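# Slide the cabinet's bottom drawer fully open, gently

## Task

Pull the lowest drawer of the cabinet out until it is fully extended. The attempt fails on the spot if the drawer is forced very hard, is slid too quickly, or hits its closed or open end stop at anything faster than a crawl; if the cabinet shifts or tilts by more than a small amount; if the arm (the fingers excepted) bumps the drawer; or if any part of the robot, including the wrist camera cable, bumps the cabinet.

## Robot and tools

Robot: one six-joint arm (joints 1 to 6 are the URDF's joint_0 to joint_5: waist, shoulder, elbow, wrist pitch, wrist yaw, wrist roll) with a two-finger parallel gripper and one camera, cam_wrist (896x504), on the wrist. The drives are cheap, with play and weak wrists, so the hand often ends short, low or tilted, especially when reaching far. Check the reported pose after each motion and correct it.

Frames: every hand pose, velocity, target and camera pose is in the arm's base frame. That base sits at (0, 0, +0.076) m in the scene frame and is tilted; in base coordinates, true up is about (-0.224, +0.302, +0.927), so base +z is not exactly vertical. The scene frame has its origin on the table below the base, +z up, +y to the left when facing +x. The gripper's fingers point along its own +x and close along its y. end_effector_position is the midpoint between the fingers, 3 to 4 cm behind their tips; only the last 1.5 cm of each finger's inner face is flat.

execute_actions(actions, cameras): actions is a list of actions; each action is a table of up to 15 rows, one row per 1/30 s step, and a short table repeats its final row to fill 15 steps. A row is 7 numbers, each in [-1, 1]: dx, dy, dz, rx, ry, rz, opening. The first six are an offset, not a pose: they count from the Hand target as it was when that action began, along the base frame axes, with 1.0 meaning 0.6 m for dx, dy, dz and 180 degrees for the rotation vector rx, ry, rz (turning about the Hand target point). Every row in an action is measured from the same start, but each new action or call starts from the new Hand target, so sending the same offset twice moves twice. opening is absolute: +1 is fully open (0.080 m), -1 closed, empty fingers touch near -0.78. Closing fully takes at least about 0.6 s. An empty actions list just reports state and images. cameras picks images: omitted, null or ["all"] for all, [] for none.

move(target, speed, blend, opening_speed, blocking, cameras): drives the hand along a straight path. target is one 7-number row or a list of up to 15 rows, each an offset from the same starting Hand target in the base frame axes, same scale as above, with the last number an absolute opening. speed is top path speed in m/s, 0.002 to 2.4 (default 0.25), turning at up to twice that in rad/s; one value or one per target. blend (m) rounds corners in a list; 0 stops at each point. opening_speed (per second on the -1 to +1 scale, at least 0.2) ramps the fingers. blocking=false returns after about 0.5 s while the move continues. Paths shorter than 0.5 s are stretched; past 10 s they stop short. The path ignores obstacles, and faster moves overshoot more and hit harder; pushing far past a contact presses harder. Avoid paths near the arm's own base, which can flip the shoulder posture. The result adds a move: line: done (settled within 8 mm and 2 degrees), off_target, moving, held (a check withheld a step or the clearance check stopped the path), blocked (stopped far from the target by something; the arm then holds and presses less) or fault, plus limits such as paced (pose clipped) or held. A tiny move can read done without moving, and no ending tells you about contact.

wait(seconds, 0 to 10): lets time pass holding the last command; a running move continues. stop(): brakes a running move; it needs distance to do so. zoom_image(camera, region): closer look at part of cam_wrist's latest image, region [x0, y0, x1, y1] in pixels, at most 504 by 504. show_instructions(): shows the reference images. read_manual(section): licence texts only. finished_scene(scene): ends the scene for good; the drawer must stay open without the robot.

Control details: each step the commanded orientation is clipped to within 32 degrees of the measured one. Hand target in a result is the last command after clipping; later offsets count from it. If the hand rests short, resend zeros or the missing offset; to stop pushing on something, command the target back behind the hand. Sending 0 as opening is a real command, so repeat the current opening to keep it. grip_measured uses the opening scale and can be off by about 2 mm.

Result lines: end_effector_position (m) and end_effector_quat_wxyz, velocities (omitted when joint velocities read within noise), Joint positions (last is gripper opening in m), Joint torques and External joint torques (positive toward larger joint angle; an outside push toward larger angle lowers the external reading), Tool commands, step readings of hand position for action calls, and Wrist depth: a 7x7 grid of median depths in mm from the top left, rows split by " / ", "-" meaning no valid value (range 70 to 1000 mm).

Camera: cam_wrist pinhole K=[[475.357, 0, 443.712], [0, 475.357, 249.77], [0, 0, 1]], initial pos_world=[0.312733, -0.0393387, 0.476795] in the base frame; calibration may be slightly off.

Hazards: contact torque reaching a joint's load limit (waist 17.6, shoulder 21.8, elbow 21.1, wrist pitch 3.6, wrist yaw 3.99, wrist roll 3.66 N m) freezes the arm for 10 s. Long stretched poses, holding loads or pushing toward unreachable poses heat motors; MOTOR HOT appears at 50 °C and at 95 °C the arm is held or goes limp. Objects falling off the table fail the task. For the drawer: approach slowly, hook or grip the handle with the fingers only, keep wrist and forearm clear of the drawer and cabinet, pull at low speed and ease off before the end of travel.

Each tool is called after "Request:" as name(argument=value, ...) on one line, values as JSON.

Reference images:

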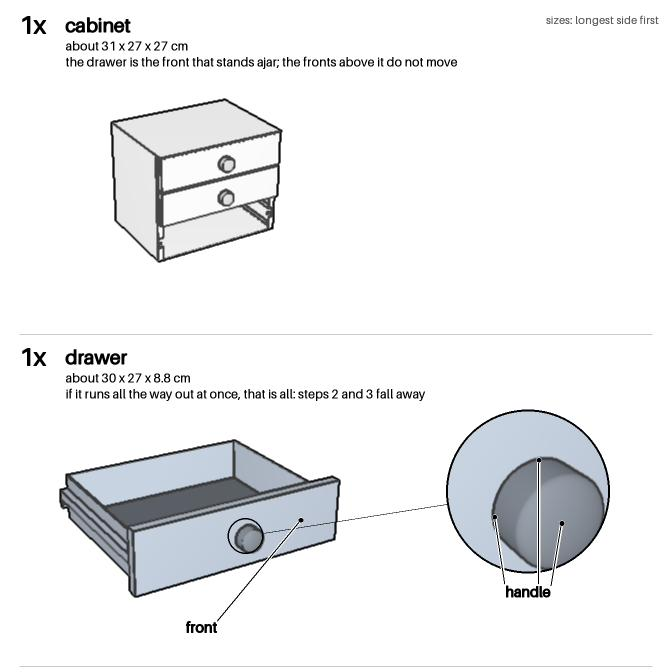

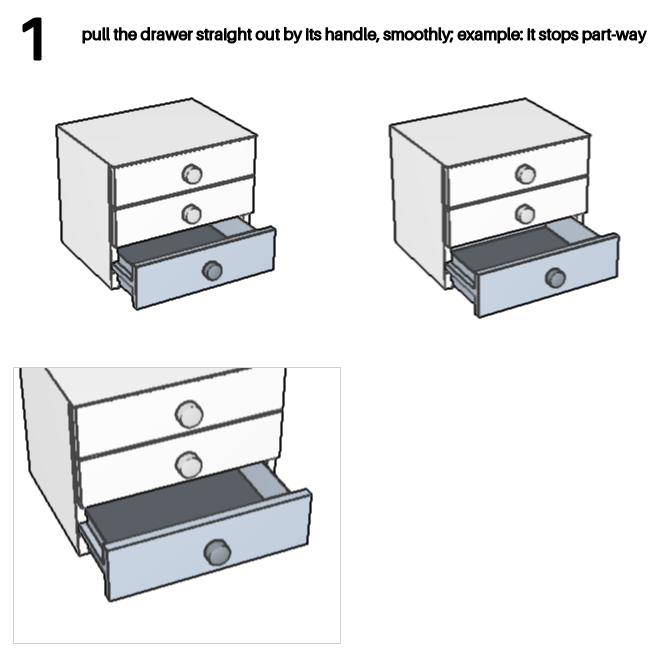

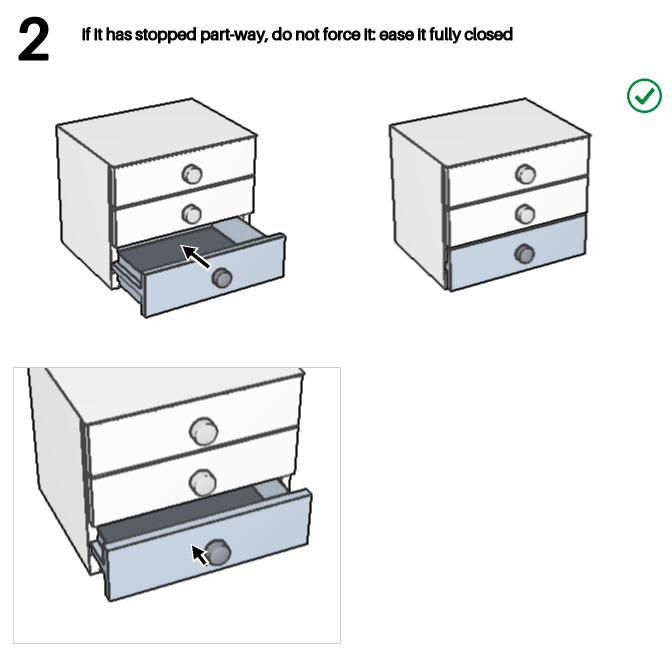

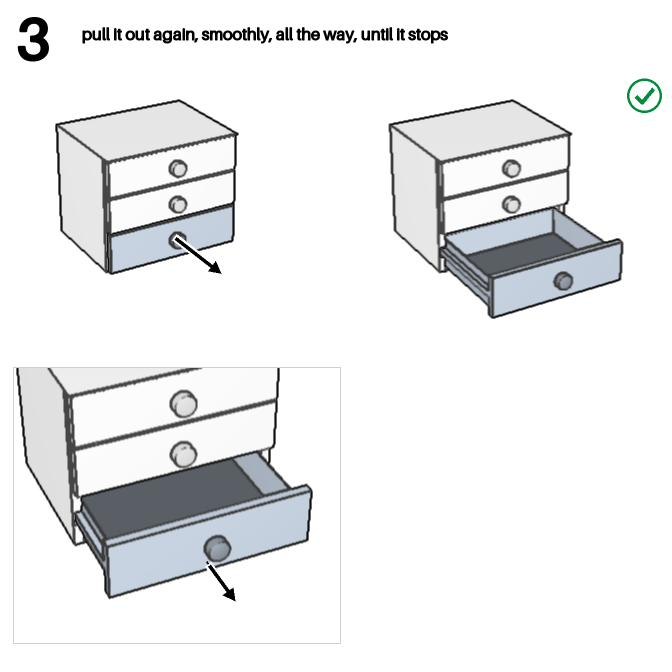

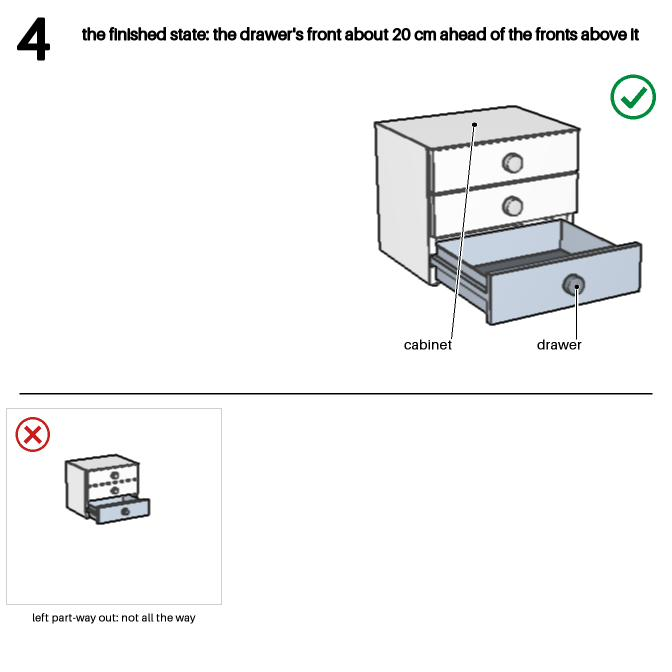

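## Session

Request:
execute_actions(actions=[])

Scene clock: 0.00 s.
end_effector_position=(+0.3136, -0.1069, +0.4177) grip_measured=+0.149 end_effector_quat_wxyz=(+0.771, -0.005, +0.049, -0.635)
Joint positions: [0.141 1.594 1.835 -1.209 1.486 0.897 0.042]
Joint velocities: within noise
Joint torques (N m): no reading
External joint torques (N m): no reading
Heat: hottest wrist yaw 34 °C (+0.0 °C/min).
Wrist depth (mm): [- - - - - 986 940 / - - - - - - - / - 617 - - - - - / 493 548 597 - - - - / 444 472 528 579 - - - / 390 418 78 501 92 628 - / - - 405 445 86 - -]
Hand target: +0.3136, -0.1070, +0.4185; +0.770, -0.002, +0.045, -0.637
Tool commands: gripper/opening=+0.149446

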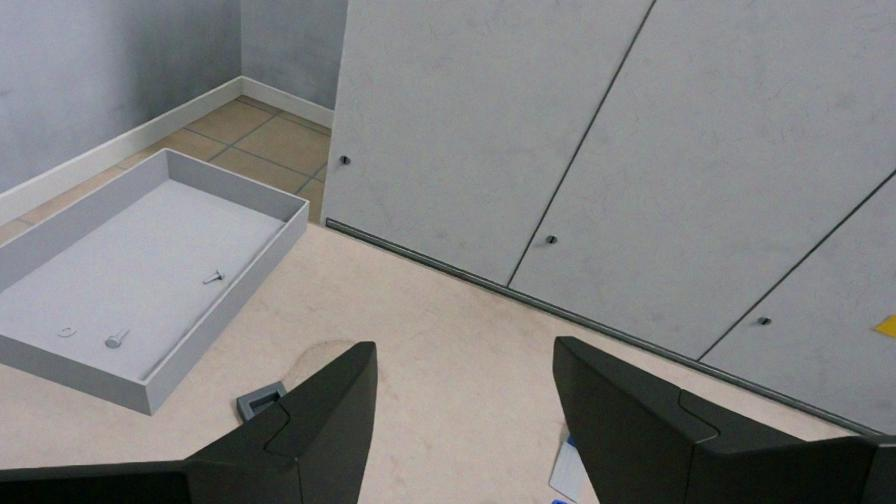

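Request:
move(target=[[0.05, 0.09, 0.13, -0.0458, 0.0084, 0.2077, 0.149]], speed=0.25)

Scene clock: 126.00 s.
end_effector_position=(+0.3482, -0.0516, +0.4881) grip_measured=+0.149 end_effector_quat_wxyz=(+0.929, -0.084, +0.017, -0.360)
Joint positions: [0.206 1.315 1.577 -0.214 0.941 -0.209 0.042]
Joint velocities: within noise
Joint torques (N m): [1.52 -6.55 7.72 1.67 -0.32 -0.24]
External joint torques (N m): [-0.09 -0.8 1.34 0.15 -0.23 -0.25]
Heat: hottest wrist yaw 34 °C (+0.0 °C/min).
Wrist depth (mm): [966 - - - - - 907 / - - - - - - 937 / - - - - - - 971 / - - - - - - - / - - - 684 724 - - / 242 258 78 584 92 - - / - - 485 517 86 - -]
Hand target: +0.3436, -0.0529, +0.4966; +0.930, -0.079, +0.007, -0.358
Off the commanded pose: 0.010 m, 1 deg.
move: off_target
camera_calibration:
cam_wrist: T_world_to_cam=[[-0.705212, -0.692286, 0.153026, 0.140079], [-0.286837, 0.0811995, -0.954532, 0.601546], [0.648383, -0.71704, -0.255836, -0.0540573], [0, 0, 0, 1]] pos_world=[0.306381, 0.00936852, 0.538929]

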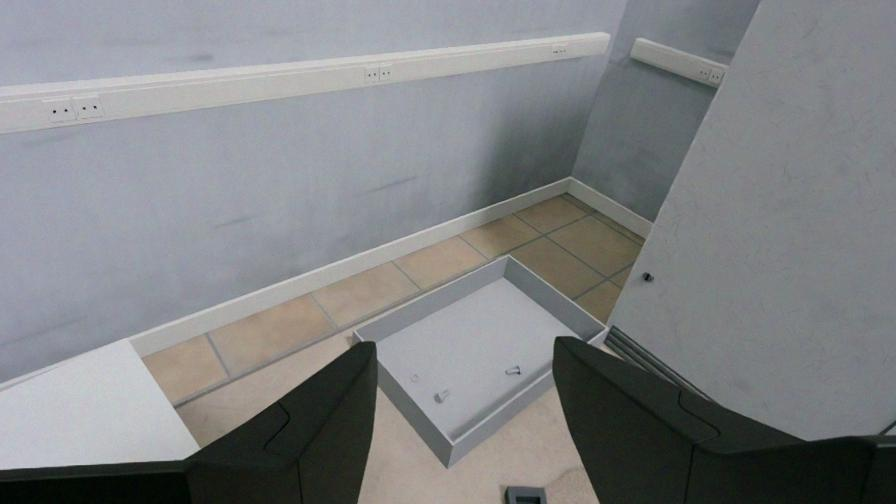

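Request:
move(target=[[-0.1835, 0.147, -0.1592, 0.1333, 0.281, 0.2376, 0.149]], speed=0.3)

Scene clock: 257.33 s.
end_effector_position=(+0.2361, +0.0347, +0.4014) grip_measured=+0.149 end_effector_quat_wxyz=(+0.908, -0.029, +0.413, +0.062)
Joint positions: [0.153 1.308 2.032 -1.577 0.012 0.012 0.042]
Joint velocities: within noise
Joint torques (N m): [0.95 -5.22 3.8 1.1 -0.58 -0.28]
External joint torques (N m): [-0.13 -0.96 -1.02 -0.1 -0.3 -0.26]
Heat: hottest elbow 36 °C (+1.0 °C/min).
Wrist depth (mm): [560 558 254 230 212 195 185 / - 267 243 223 205 191 181 / 688 294 245 241 240 240 407 / 656 598 537 460 433 415 401 / 633 572 523 456 362 404 392 / 608 565 78 474 92 403 380 / 606 - 471 456 86 - -]
Hand target: +0.2335, +0.0353, +0.4010; +0.898, -0.032, +0.433, +0.068
Off the commanded pose: 0.003 m, 3 deg.
joint sent to its limit — joint 4 (wrist pitch), lower limit. The joint targets still meet the commanded pose.
move: off_target
camera_calibration:
cam_wrist: T_world_to_cam=[[0.0908608, -0.995356, 0.0318026, 0.0052422], [-0.908474, -0.095927, -0.406784, 0.412742], [0.407946, 0.00806897, -0.91297, 0.353715], [0, 0, 0, 1]] pos_world=[0.230192, 0.0419568, 0.490662]

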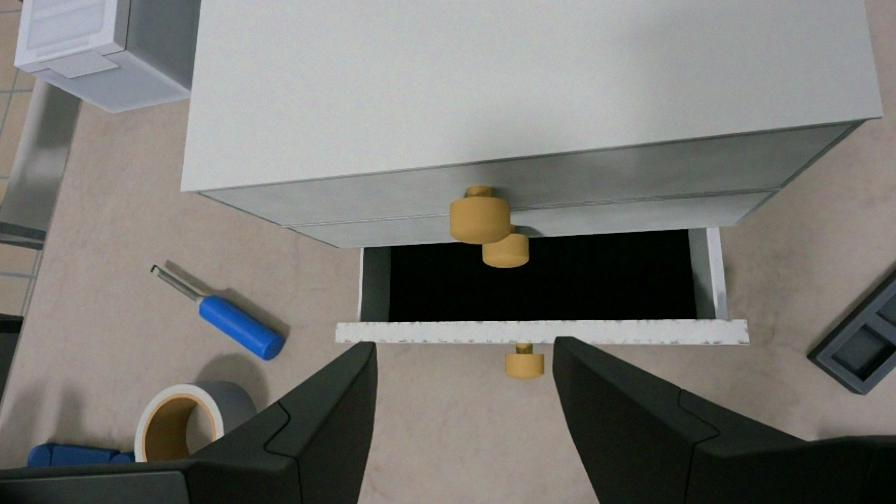

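Request:
move(target=[[-0.0042, -0.0613, -0.3543, -0.1008, -0.0039, -0.0459, 0.6]], speed=0.25)

Scene clock: 514.23 s.
end_effector_position=(+0.2312, -0.0020, +0.1900) grip_measured=+0.597 end_effector_quat_wxyz=(+0.885, -0.142, +0.437, -0.067)
Joint positions: [0.243 0.906 0.856 -0.907 0.392 0.003 0.062]
Joint velocities: within noise
Joint torques (N m): [1.41 -3.52 4.72 1.77 0.11 -0.09]
External joint torques (N m): [0.55 -0.87 -1.5 0.71 0.11 -0.09]
Heat: hottest wrist yaw 30 °C (-1.0 °C/min).
Wrist depth (mm): [205 242 245 249 253 227 286 / 155 156 159 161 164 167 174 / 189 197 202 190 222 232 271 / 247 250 254 257 261 265 269 / 243 246 250 253 258 260 266 / 239 241 245 249 248 90 256 / - - 241 245 247 77 -]
Hand target: +0.2310, -0.0014, +0.1885; +0.887, -0.143, +0.434, -0.066
Off the commanded pose: 0.002 m, 0 deg.
move: done
camera_calibration:
cam_wrist: T_world_to_cam=[[-0.0373958, -0.938818, 0.342378, -0.0533251], [-0.937327, -0.0858255, -0.337716, 0.312313], [0.346438, -0.33355, -0.87677, 0.169679], [0, 0, 0, 1]] pos_world=[0.231962, 0.0333383, 0.2725]

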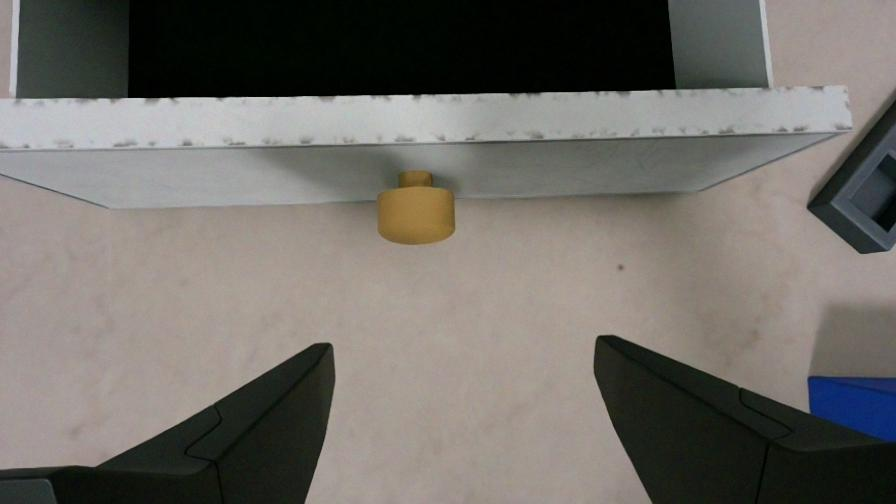

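Request:
zoom_image(camera="cam_wrist", region=[300, 80, 640, 380])

Scaled by 1.482 from the camera's 896x504 image, which has a finer 1280x720 frame.

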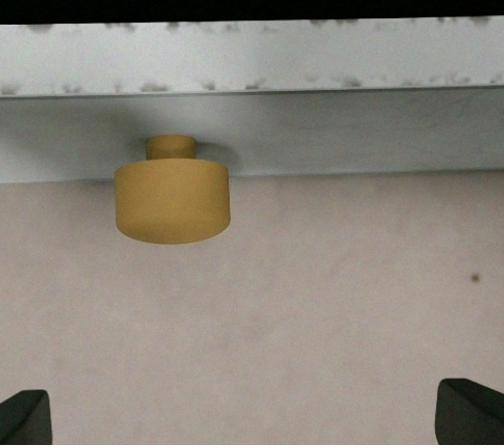

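Request:
move(target=[[0.0687, -0.0033, -0.0758, 0, 0, 0, 0.6]], speed=0.15)

Scene clock: 624.70 s.
end_effector_position=(+0.2719, -0.0041, +0.1478) grip_measured=+0.597 end_effector_quat_wxyz=(+0.888, -0.142, +0.431, -0.071)
Joint positions: [0.184 1.054 0.738 -0.608 0.366 -0.048 0.062]
Joint velocities: within noise
Joint torques (N m): [1.04 -2.96 4.73 1.81 -0.25 -0.26]
External joint torques (N m): [-0.19 0.72 -1.43 0.7 -0.23 -0.26]
Heat: hottest wrist pitch 31 °C (+1.0 °C/min).
Wrist depth (mm): [188 191 195 198 201 204 169 / 185 188 191 194 197 201 157 / - 105 106 108 111 113 126 / 165 176 190 143 210 213 218 / 195 198 200 203 208 210 214 / 192 193 197 201 200 91 211 / - - 194 196 199 77 -]
Hand target: +0.2722, -0.0035, +0.1429; +0.887, -0.143, +0.434, -0.066
Off the commanded pose: 0.005 m, 1 deg.
move: done
camera_calibration:
cam_wrist: T_world_to_cam=[[-0.0474661, -0.937426, 0.344935, -0.0369425], [-0.93236, -0.082324, -0.352032, 0.336826], [0.358401, -0.338313, -0.870111, 0.113692], [0, 0, 0, 1]] pos_world=[0.271543, 0.0315615, 0.230241]

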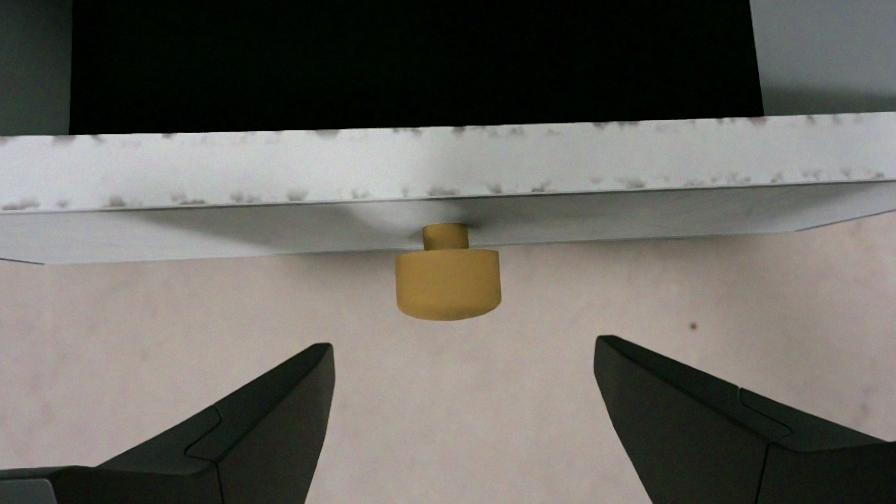

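Request:
zoom_image(camera="cam_wrist", region=[280, 210, 640, 440])

Request:
zoom_image(camera="cam_wrist", region=[260, 320, 380, 440])

Scaled by 1.400 from the camera's 896x504 image, which has a finer 1280x720 frame.

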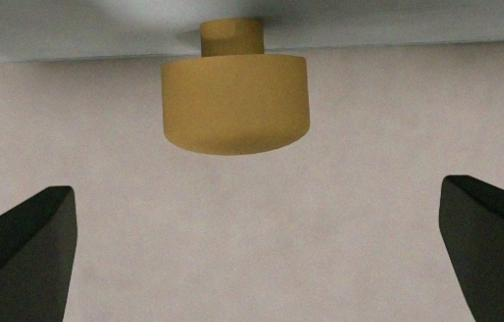

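Scaled by 4.200 from the camera's 896x504 image, which has a finer 1280x720 frame.

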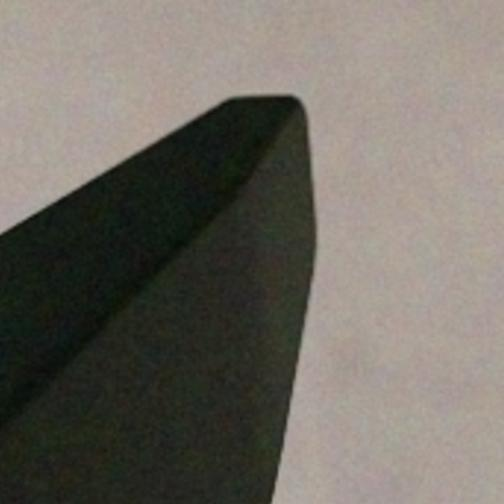

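Request:
move(target=[[0.026, -0.0063, -0.0247, 0.0002, -0.0317, 0.0103, 0.6]], speed=0.1)

Scene clock: 740.50 s.
end_effector_position=(+0.2880, -0.0078, +0.1332) grip_measured=+0.597 end_effector_quat_wxyz=(+0.910, -0.146, +0.384, -0.064)
Joint positions: [0.143 1.058 0.62 -0.364 0.331 -0.118 0.062]
Joint velocities: within noise
Joint torques (N m): [1.05 -3.01 4.61 2.01 -0.31 -0.26]
External joint torques (N m): [-0.19 0.76 -1.51 0.75 -0.25 -0.26]
Heat: hottest wrist pitch 34 °C (+0.0 °C/min).
Wrist depth (mm): [184 188 191 194 198 202 170 / 178 181 184 187 191 194 171 / 174 175 178 96 97 98 100 / - 91 92 93 95 109 121 / 169 182 184 125 191 195 198 / 176 178 179 181 182 85 192 / - - 174 177 179 77 -]
Hand target: +0.2878, -0.0072, +0.1281; +0.908, -0.146, +0.387, -0.059
Off the commanded pose: 0.005 m, 1 deg.
move: done
camera_calibration:
cam_wrist: T_world_to_cam=[[-0.0509467, -0.938955, 0.340247, -0.0329513], [-0.889671, -0.11212, -0.442623, 0.345884], [0.453751, -0.325258, -0.829649, 0.0611552], [0, 0, 0, 1]] pos_world=[0.278295, 0.0277318, 0.215045]

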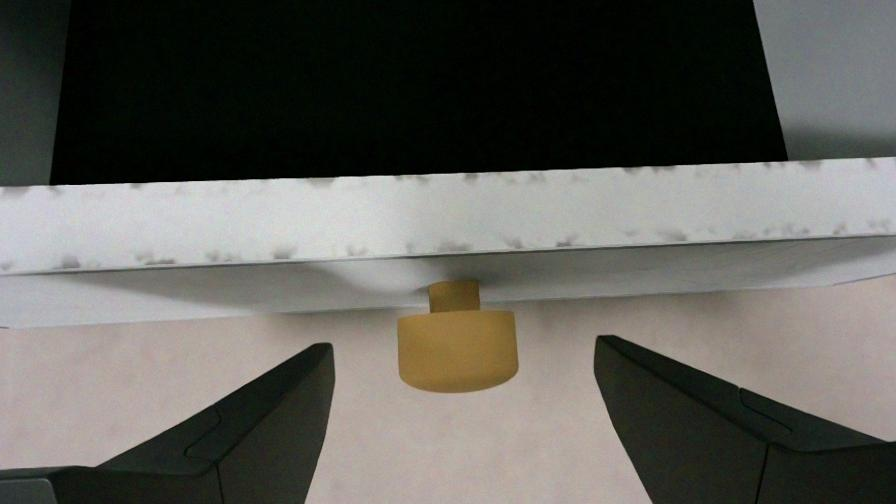

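Request:
move(target=[[0.0137, -0.0097, -0.031, -0.0031, 0.0042, 0.0129, 0.6]], speed=0.06)

Scene clock: 801.97 s.
end_effector_position=(+0.2966, -0.0136, +0.1145) grip_measured=+0.597 end_effector_quat_wxyz=(+0.907, -0.158, +0.386, -0.046)
Joint positions: [0.091 1.116 0.576 -0.253 0.273 -0.193 0.062]
Joint velocities: within noise
Joint torques (N m): [1.09 -3.24 4.42 1.98 -0.36 -0.26]
External joint torques (N m): [-0.2 0.81 -1.46 0.73 -0.26 -0.26]
Heat: hottest wrist pitch 35 °C (+1.0 °C/min).
Wrist depth (mm): [162 165 168 170 174 176 175 / 157 158 161 164 167 169 169 / - 71 - - 74 75 75 / - 100 89 89 79 81 83 / 160 161 165 100 136 173 175 / 157 158 159 160 105 91 171 / - - 155 158 159 77 -]
Hand target: +0.2960, -0.0130, +0.1095; +0.906, -0.159, +0.390, -0.041
Off the commanded pose: 0.005 m, 1 deg.
move: done
camera_calibration:
cam_wrist: T_world_to_cam=[[-0.00894736, -0.936671, 0.350096, -0.0451663], [-0.890281, -0.151958, -0.429311, 0.342736], [0.455323, -0.315526, -0.832541, 0.0399441], [0, 0, 0, 1]] pos_world=[0.28654, 0.022379, 0.196208]

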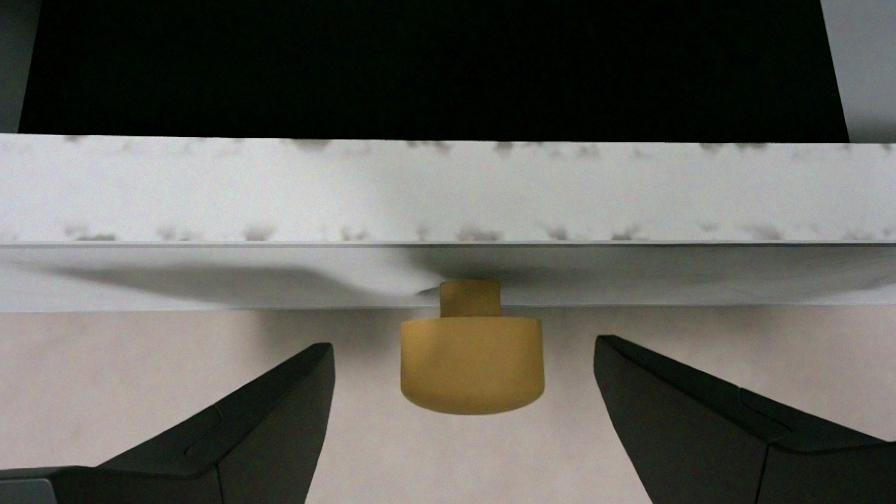

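Request:
move(target=[[0.0008, -0.0047, -0.0025, 0, 0, 0, 0.6]], speed=0.05)

Scene clock: 822.90 s.
end_effector_position=(+0.2971, -0.0164, +0.1131) grip_measured=+0.597 end_effector_quat_wxyz=(+0.907, -0.158, +0.386, -0.046)
Joint positions: [0.076 1.119 0.571 -0.243 0.262 -0.204 0.062]
Joint velocities: within noise
Joint torques (N m): [1.1 -3.21 4.37 1.98 -0.35 -0.26]
External joint torques (N m): [-0.18 0.9 -1.55 0.69 -0.25 -0.27]
Heat: hottest wrist pitch 34 °C (+0.0 °C/min).
Wrist depth (mm): [159 162 165 167 170 174 172 / 155 157 159 162 164 167 167 / - - - - 71 72 - / - 101 89 - 93 82 83 / 158 159 163 100 168 170 172 / 155 155 157 158 105 90 168 / - - 153 156 156 77 -]
Hand target: +0.2965, -0.0158, +0.1081; +0.906, -0.159, +0.390, -0.041
Off the commanded pose: 0.005 m, 1 deg.
move: done
camera_calibration:
cam_wrist: T_world_to_cam=[[-0.00885517, -0.936779, 0.349809, -0.0473219], [-0.89032, -0.151877, -0.429259, 0.342097], [0.455249, -0.315243, -0.832688, 0.037597], [0, 0, 0, 1]] pos_world=[0.28704, 0.0194786, 0.194708]

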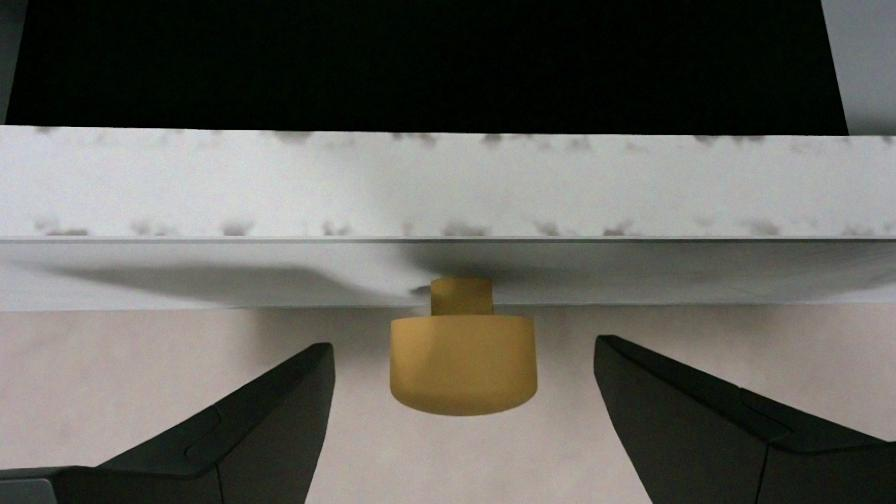

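Request:
move(target=[[0, 0, 0, 0, 0, 0, -0.09]], speed=0.05, opening_speed=0.5)

Scene clock: 831.70 s.
end_effector_position=(+0.2971, -0.0157, +0.1127) grip_measured=-0.085 end_effector_quat_wxyz=(+0.908, -0.157, +0.387, -0.044)
Joint positions: [0.076 1.119 0.571 -0.243 0.257 -0.204 0.031]
Joint velocities: within noise
Joint torques (N m): [1.11 -3.32 4.42 1.96 -0.21 -0.26]
External joint torques (N m): [-0.19 0.73 -1.4 0.71 -0.1 -0.26]
Heat: hottest wrist pitch 34 °C (+0.0 °C/min).
Wrist depth (mm): [160 163 166 167 170 173 172 / 156 157 160 162 164 167 168 / - - - - 71 72 - / - 102 89 90 92 81 82 / 158 161 163 101 168 170 172 / 155 157 75 98 91 165 167 / - - - 155 89 - -]
Hand target: +0.2965, -0.0158, +0.1082; +0.906, -0.159, +0.390, -0.041
Off the commanded pose: 0.005 m, 1 deg.
move: done
camera_calibration:
cam_wrist: T_world_to_cam=[[-0.00544387, -0.937938, 0.346759, -0.0472542], [-0.89025, -0.153386, -0.428867, 0.342007], [0.455439, -0.311037, -0.834165, 0.0376997], [0, 0, 0, 1]] pos_world=[0.287044, 0.0198637, 0.194509]

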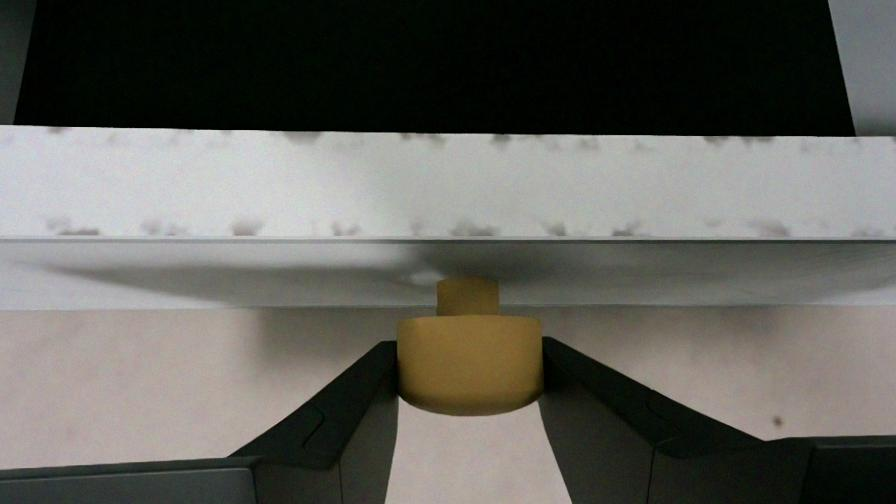

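Request:
move(target=[[0, 0, 0, 0, 0, 0, -0.14], [-0.0325, -0.0027, -0.007, 0, 0, 0, -0.14]], speed=[0.03, 0.03])

Scene clock: 859.73 s.
end_effector_position=(+0.2876, -0.0159, +0.1109) grip_measured=-0.125 end_effector_quat_wxyz=(+0.913, -0.155, +0.376, -0.042)
Joint positions: [0.072 1.061 0.52 -0.227 0.246 -0.207 0.029]
Joint velocities: within noise
Joint torques (N m): [1.17 -6.13 3.1 -0.48 -0.14 -0.23]
External joint torques (N m): [0.03 -2.45 -2.74 -1.75 -0.03 -0.23]
Heat: hottest wrist pitch 35 °C (+0.0 °C/min).
Wrist depth (mm): [165 168 170 171 175 177 175 / 160 161 163 165 167 169 169 / - 71 - - 73 73 - / - 93 96 99 88 89 104 / 160 160 164 93 168 170 172 / 157 158 79 159 93 166 167 / - - - 156 88 - -]
Hand target: +0.2770, -0.0175, +0.1039; +0.906, -0.159, +0.390, -0.041
Off the commanded pose: 0.013 m, 2 deg.
move: off_target
camera_calibration:
cam_wrist: T_world_to_cam=[[-0.00766546, -0.940409, 0.339958, -0.0454659], [-0.879496, -0.155436, -0.449808, 0.331932], [0.475845, -0.302439, -0.825894, 0.0337218], [0, 0, 0, 1]] pos_world=[0.275538, 0.0190366, 0.192613]

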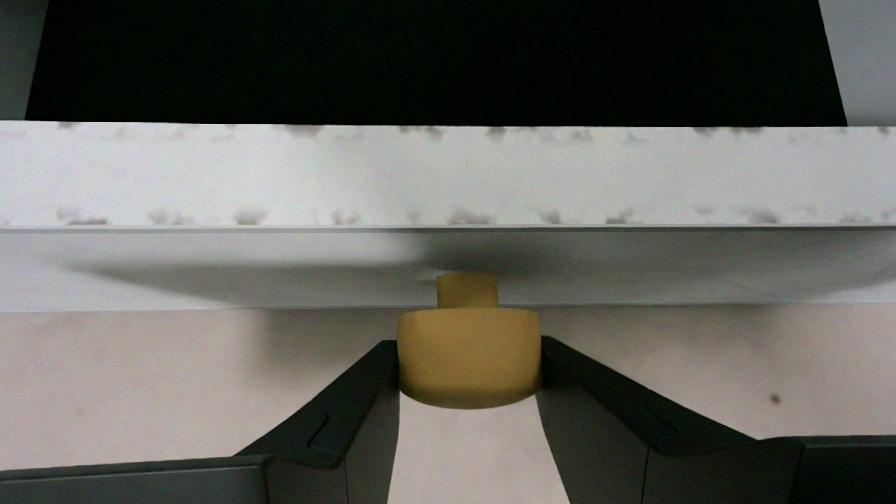

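Request:
move(target=[[-0.0406, -0.0034, -0.0087, 0, 0, 0, -0.16]], speed=0.03)

Scene clock: 912.97 s.
end_effector_position=(+0.2549, -0.0195, +0.1012) grip_measured=-0.157 end_effector_quat_wxyz=(+0.907, -0.157, +0.389, -0.043)
Joint positions: [0.071 0.91 0.436 -0.321 0.251 -0.207 0.028]
Joint velocities: within noise
Joint torques (N m): [0.88 -3.64 4.49 1.17 -0.1 -0.25]
External joint torques (N m): [0.01 -0.82 -1.51 -0.08 0.01 -0.25]
Heat: hottest wrist pitch 30 °C (-5.0 °C/min).
Wrist depth (mm): [- 82 82 79 82 83 84 / 110 111 105 105 106 107 114 / 145 145 146 100 148 150 152 / 164 165 168 118 172 175 177 / 159 160 162 164 167 169 171 / 154 155 156 158 92 164 166 / - - - 154 - - -]
Hand target: +0.2526, -0.0195, +0.0986; +0.906, -0.159, +0.390, -0.041
Off the commanded pose: 0.003 m, 0 deg.
move: done
camera_calibration:
cam_wrist: T_world_to_cam=[[-0.00347734, -0.938645, 0.344868, -0.04732], [-0.891874, -0.153065, -0.425596, 0.29902], [0.452271, -0.309059, -0.836621, 0.0472638], [0, 0, 0, 1]] pos_world=[0.245147, 0.01596, 0.183123]

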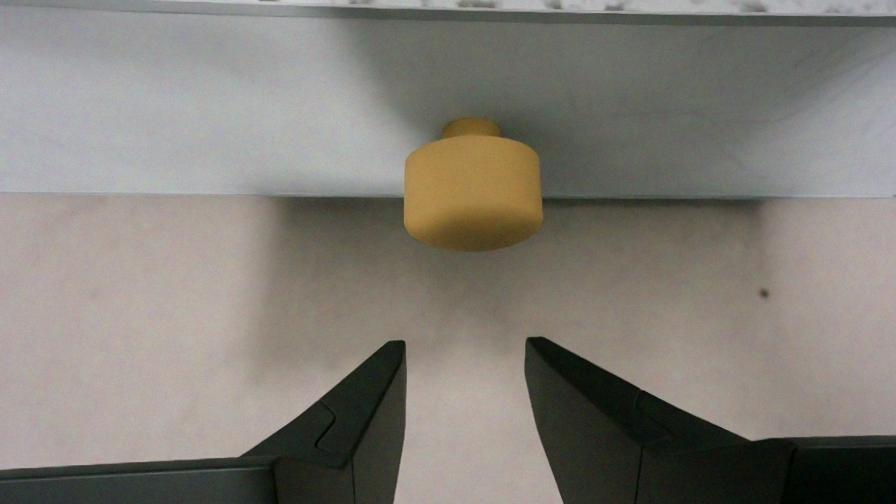

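Request:
move(target=[[0, 0, 0, 0, 0, 0, 0.6], [0.013, 0.0088, 0.0415, 0.0034, -0.0737, 0.0248, 0.6]], speed=[0.05, 0.1])

Scene clock: 1126.33 s.
end_effector_position=(+0.2610, -0.0150, +0.1249) grip_measured=+0.597 end_effector_quat_wxyz=(+0.946, -0.163, +0.280, -0.026)
Joint positions: [0.045 0.763 0.337 -0.132 0.179 -0.276 0.062]
Joint velocities: within noise
Joint torques (N m): [0.44 -3.13 4.8 2.35 -0.44 -0.25]
External joint torques (N m): [-0.25 -0.83 -1.59 0.81 -0.26 -0.25]
Heat: hottest wrist pitch 29 °C (+0.0 °C/min).
Wrist depth (mm): [185 234 243 245 250 244 192 / 184 218 221 224 228 228 175 / - 108 109 111 113 114 116 / 128 130 131 127 135 136 137 / 180 189 192 125 180 200 203 / 181 184 180 184 182 85 195 / - - 171 175 177 77 -]
Hand target: +0.2605, -0.0143, +0.1236; +0.947, -0.163, +0.276, -0.022
Off the commanded pose: 0.002 m, 1 deg.
move: done
camera_calibration:
cam_wrist: T_world_to_cam=[[-0.009878, -0.940953, 0.338393, -0.0487856], [-0.763327, -0.211506, -0.610407, 0.303886], [0.645936, -0.264334, -0.716166, 0.000755362], [0, 0, 0, 1]] pos_world=[0.230994, 0.0185685, 0.202544]

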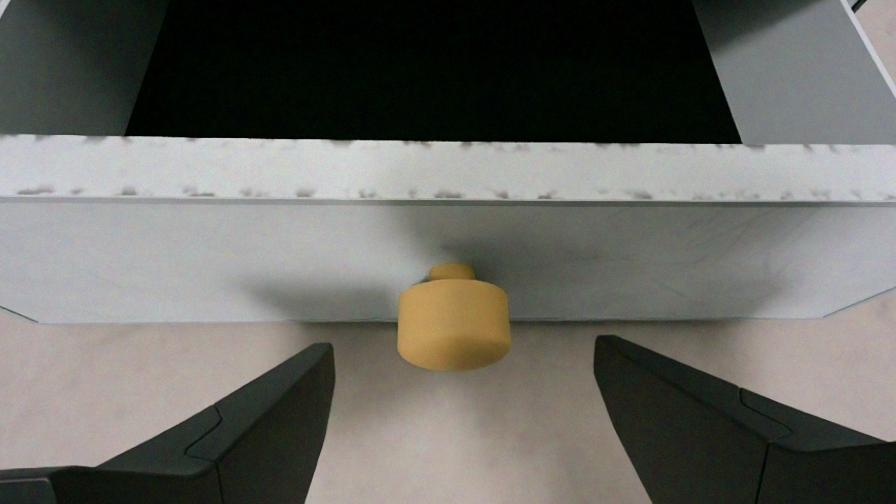

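Request:
move(target=[[0.0383, -0.007, -0.0333, 0, 0, 0, 0.6]], speed=0.06)

Scene clock: 1172.17 s.
end_effector_position=(+0.2840, -0.0191, +0.1073) grip_measured=+0.597 end_effector_quat_wxyz=(+0.947, -0.162, +0.275, -0.027)
Joint positions: [0.013 0.95 0.308 0.098 0.151 -0.293 0.062]
Joint velocities: within noise
Joint torques (N m): [0.7 -2.42 4.4 2.35 -0.46 -0.26]
External joint torques (N m): [-0.2 0.54 -1.34 0.84 -0.27 -0.26]
Heat: hottest wrist pitch 37 °C (+8.1 °C/min).
Wrist depth (mm): [185 210 213 216 223 224 175 / 184 191 195 197 199 204 175 / - 81 82 84 83 83 88 / - 94 90 92 94 95 96 / 133 126 120 110 124 138 140 / 160 163 159 100 116 90 172 / - - 151 155 156 77 -]
Hand target: +0.2834, -0.0184, +0.1035; +0.947, -0.163, +0.276, -0.022
Off the commanded pose: 0.004 m, 1 deg.
move: done
camera_calibration:
cam_wrist: T_world_to_cam=[[-0.0141547, -0.941174, 0.337626, -0.0452162], [-0.756673, -0.210648, -0.618929, 0.308869], [0.65364, -0.264233, -0.709179, -0.0307881], [0, 0, 0, 1]] pos_world=[0.253197, 0.014371, 0.1846]

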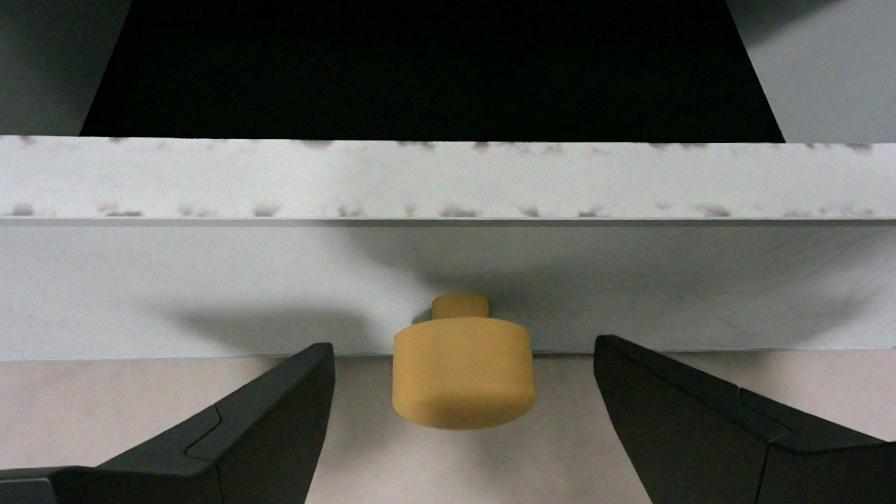

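Request:
move(target=[[0, 0, 0, 0, 0, 0, -0.13], [0.0223, 0.0008, 0.0018, 0.0011, -0.0263, 0.0089, -0.13]], speed=[0.05, 0.05])

Scene clock: 1222.33 s.
end_effector_position=(+0.2963, -0.0183, +0.1067) grip_measured=-0.116 end_effector_quat_wxyz=(+0.958, -0.161, +0.236, -0.020)
Joint positions: [-0.008 1.026 0.267 0.294 0.107 -0.31 0.03]
Joint velocities: within noise
Joint torques (N m): [0.64 -2.26 4.56 2.81 -0.48 -0.27]
External joint torques (N m): [-0.36 1.02 -0.99 1.17 -0.26 -0.27]
Heat: hottest wrist pitch 35 °C (-1.0 °C/min).
Wrist depth (mm): [183 229 235 239 242 239 177 / 182 207 208 211 215 215 176 / - 84 85 86 88 90 90 / - 98 95 96 98 99 100 / 129 123 124 112 122 134 135 / 160 160 80 96 96 172 171 / - - - 153 88 - -]
Hand target: +0.2968, -0.0180, +0.1047; +0.958, -0.164, +0.235, -0.015
Off the commanded pose: 0.002 m, 1 deg.
move: done
camera_calibration:
cam_wrist: T_world_to_cam=[[-0.0148216, -0.943919, 0.329843, -0.0431913], [-0.700386, -0.225631, -0.677163, 0.307286], [0.71361, -0.241054, -0.657764, -0.0617853], [0, 0, 0, 1]] pos_world=[0.258669, 0.0136704, 0.181689]

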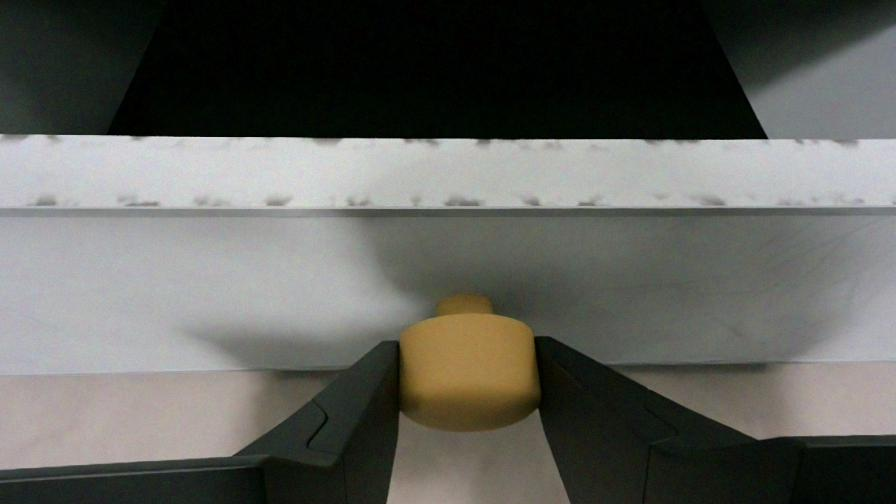

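Request:
move(target=[[0.0613, 0.0022, 0.005, 0.0026, -0.0658, 0.0221, -0.13]], speed=0.07)

Scene clock: 1246.60 s.
end_effector_position=(+0.3319, -0.0172, +0.1052) grip_measured=-0.116 end_effector_quat_wxyz=(+0.977, -0.162, +0.137, -0.001)
Joint positions: [-0.054 1.367 0.22 0.877 -0.005 -0.336 0.03]
Joint velocities: within noise
Joint torques (N m): [1.09 -3.43 4.06 3.13 -0.56 -0.28]
External joint torques (N m): [-0.22 0.9 0.1 1.36 -0.3 -0.28]
Heat: hottest wrist pitch 41 °C (+6.0 °C/min).
Wrist depth (mm): [- 99 102 100 101 103 104 / 182 239 252 253 258 240 169 / - 93 94 95 96 97 98 / 101 105 103 101 105 108 109 / 123 121 118 107 122 129 135 / 146 147 80 95 96 159 166 / - - - 152 88 - -]
Hand target: +0.3336, -0.0167, +0.1077; +0.978, -0.166, +0.129, +0.002
Off the commanded pose: 0.003 m, 1 deg.
move: done
camera_calibration:
cam_wrist: T_world_to_cam=[[-0.0135696, -0.948102, 0.317678, -0.0402637], [-0.540336, -0.260371, -0.800152, 0.290608], [0.84134, -0.18251, -0.50876, -0.144988], [0, 0, 0, 1]] pos_world=[0.278464, 0.0110302, 0.171558]

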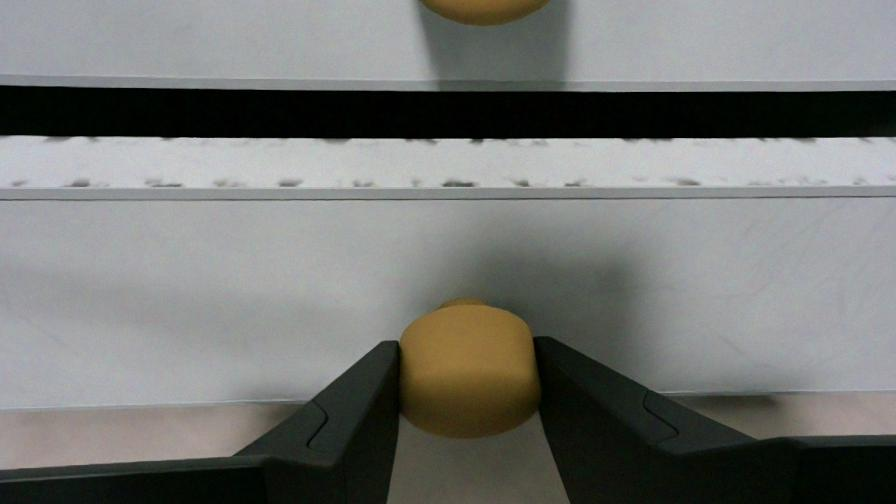

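Request:
move(target=[[0.0283, 0.0013, 0.0008, 0.0011, -0.0237, 0.0079, -0.13], [0.0608, 0.004, 0.0078, 0.0011, -0.0237, 0.0079, -0.13]], speed=[0.04, 0.01])

Scene clock: 1314.53 s.
end_effector_position=(+0.3612, -0.0153, +0.1072) grip_measured=-0.116 end_effector_quat_wxyz=(+0.982, -0.161, +0.098, +0.007)
Joint positions: [-0.059 1.572 0.29 1.086 -0.04 -0.334 0.03]
Joint velocities: within noise
Joint torques (N m): [2.2 -3.28 6.94 1.61 -0.19 -0.18]
External joint torques (N m): [0.59 1.95 3.61 -0.22 0.09 -0.18]
Heat: hottest wrist pitch 50 °C (+6.0 °C/min). Fold the arm in close to its base, or ease its load, before you think long.
Wrist depth (mm): [- 74 75 - - 78 79 / - 80 83 - - 87 86 / - 93 90 95 95 96 94 / 106 106 105 104 107 110 114 / 123 121 119 108 122 128 133 / 140 142 134 96 96 148 154 / - - - 150 88 - -]
Hand target: +0.3701, -0.0143, +0.1123; +0.982, -0.166, +0.090, +0.008
Off the commanded pose: 0.010 m, 1 deg.
MOTOR HOT: joint 4 (wrist pitch) reports 50 °C; the controller stops the arm at 95 °C. To cool a motor, set the load down, stop pushing, or move to a pose that needs little force.
move: off_target
camera_calibration:
cam_wrist: T_world_to_cam=[[-0.00933393, -0.950148, 0.311659, -0.0396111], [-0.471988, -0.270582, -0.839055, 0.287772], [0.881556, -0.154931, -0.445933, -0.189061], [0, 0, 0, 1]] pos_world=[0.302123, 0.010938, 0.169493]

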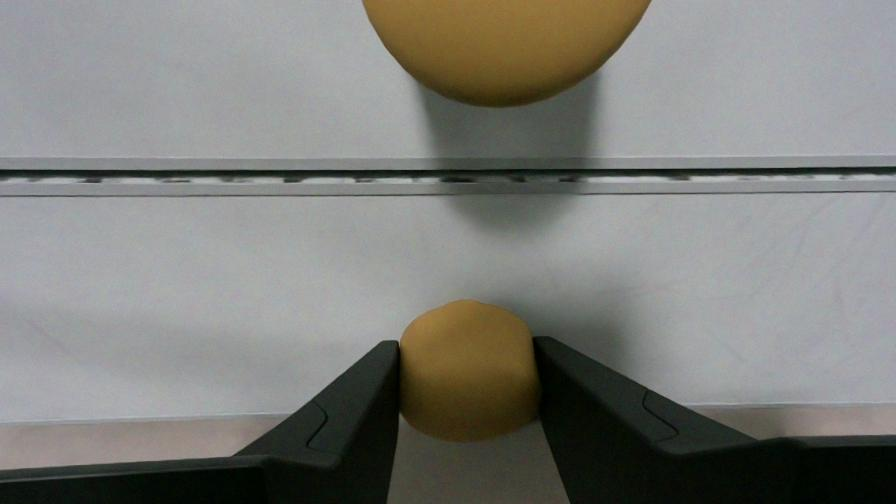

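Request:
zoom_image(camera="cam_wrist", region=[560, 130, 760, 230])

Scaled by 2.520 from the camera's 896x504 image, which has a finer 1280x720 frame.

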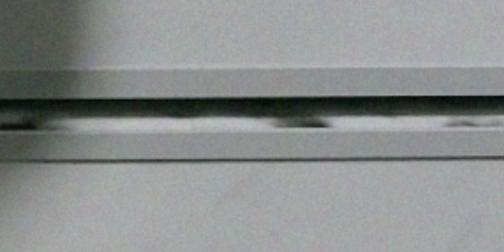

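Request:
move(target=[[-0.0503, -0.0038, -0.011, -0.001, 0.0211, -0.007, -0.15]], speed=0.025)

Scene clock: 1416.43 s.
end_effector_position=(+0.3434, -0.0166, +0.1058) grip_measured=-0.127 end_effector_quat_wxyz=(+0.979, -0.161, +0.125, +0.003)
Joint positions: [-0.057 1.444 0.249 0.948 -0.02 -0.336 0.029]
Joint velocities: within noise
Joint torques (N m): [1.56 -5.91 2.21 1.67 -0.16 -0.26]
External joint torques (N m): [0.14 -1.28 -1.45 -0.1 0.11 -0.26]
Heat: hottest wrist pitch 33 °C (-4.0 °C/min).
Wrist depth (mm): [88 88 90 - 90 93 92 / 164 99 99 102 103 102 103 / - 94 95 96 97 98 99 / 102 106 104 103 106 111 110 / 123 121 119 108 122 129 134 / 144 146 79 95 96 156 158 / - - - 152 88 - -]
Hand target: +0.3399, -0.0165, +0.1057; +0.978, -0.166, +0.125, +0.003
Off the commanded pose: 0.003 m, 1 deg.
MOTOR HOT: cleared.
move: done
camera_calibration:
cam_wrist: T_world_to_cam=[[-0.00927683, -0.949083, 0.31489, -0.0409536], [-0.51951, -0.264495, -0.812497, 0.291584], [0.854414, -0.171126, -0.490604, -0.160477], [0, 0, 0, 1]] pos_world=[0.288215, 0.0107923, 0.171076]

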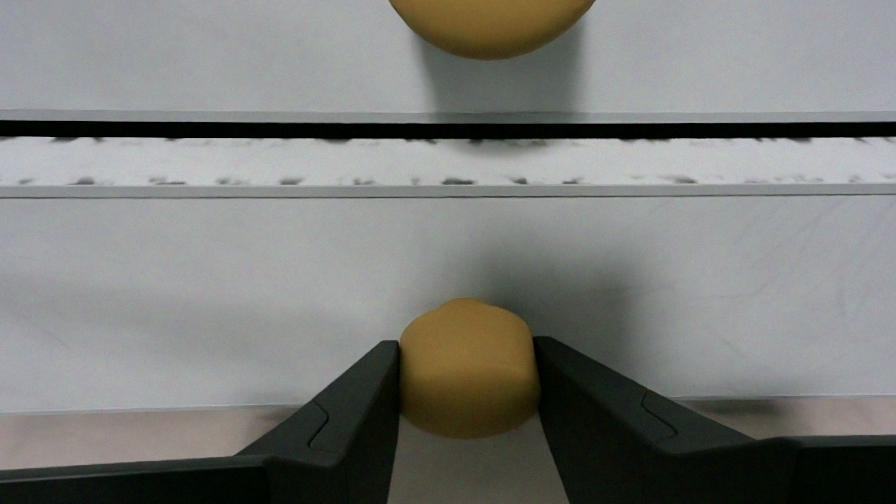

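Request:
move(target=[-0.04014, -0.00251, -0.00218, -0.00118, 0.02362, -0.0081, -0.15], speed=0.03)

Scene clock: 1467.93 s.
end_effector_position=(+0.3189, -0.0184, +0.1046) grip_measured=-0.127 end_effector_quat_wxyz=(+0.973, -0.161, +0.164, -0.003)
Joint positions: [-0.053 1.245 0.212 0.708 0.009 -0.336 0.029]
Joint velocities: within noise
Joint torques (N m): [1.54 -5.26 2.98 1.63 -0.07 -0.22]
External joint torques (N m): [0.37 -1.35 -1.5 -0.12 0.19 -0.22]
Heat: hottest wrist pitch 34 °C (+1.0 °C/min).
Wrist depth (mm): [173 110 111 113 112 114 116 / 182 234 244 247 249 242 177 / - 91 92 93 93 94 95 / 103 104 101 99 103 105 106 / 126 121 119 114 122 129 131 / 151 153 79 95 96 164 165 / - - - 152 88 - -]
Hand target: +0.3158, -0.0181, +0.1044; +0.973, -0.166, +0.163, -0.004
Off the commanded pose: 0.003 m, 1 deg.
move: done
camera_calibration:
cam_wrist: T_world_to_cam=[[-0.00816886, -0.947595, 0.319369, -0.0432707], [-0.585924, -0.254274, -0.76944, 0.294274], [0.810325, -0.193411, -0.553141, -0.120209], [0, 0, 0, 1]] pos_world=[0.269476, 0.0105733, 0.173753]

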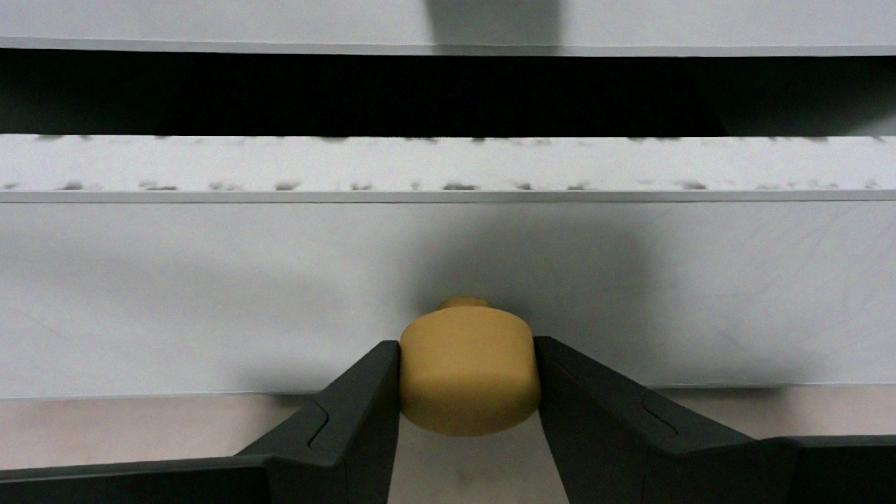

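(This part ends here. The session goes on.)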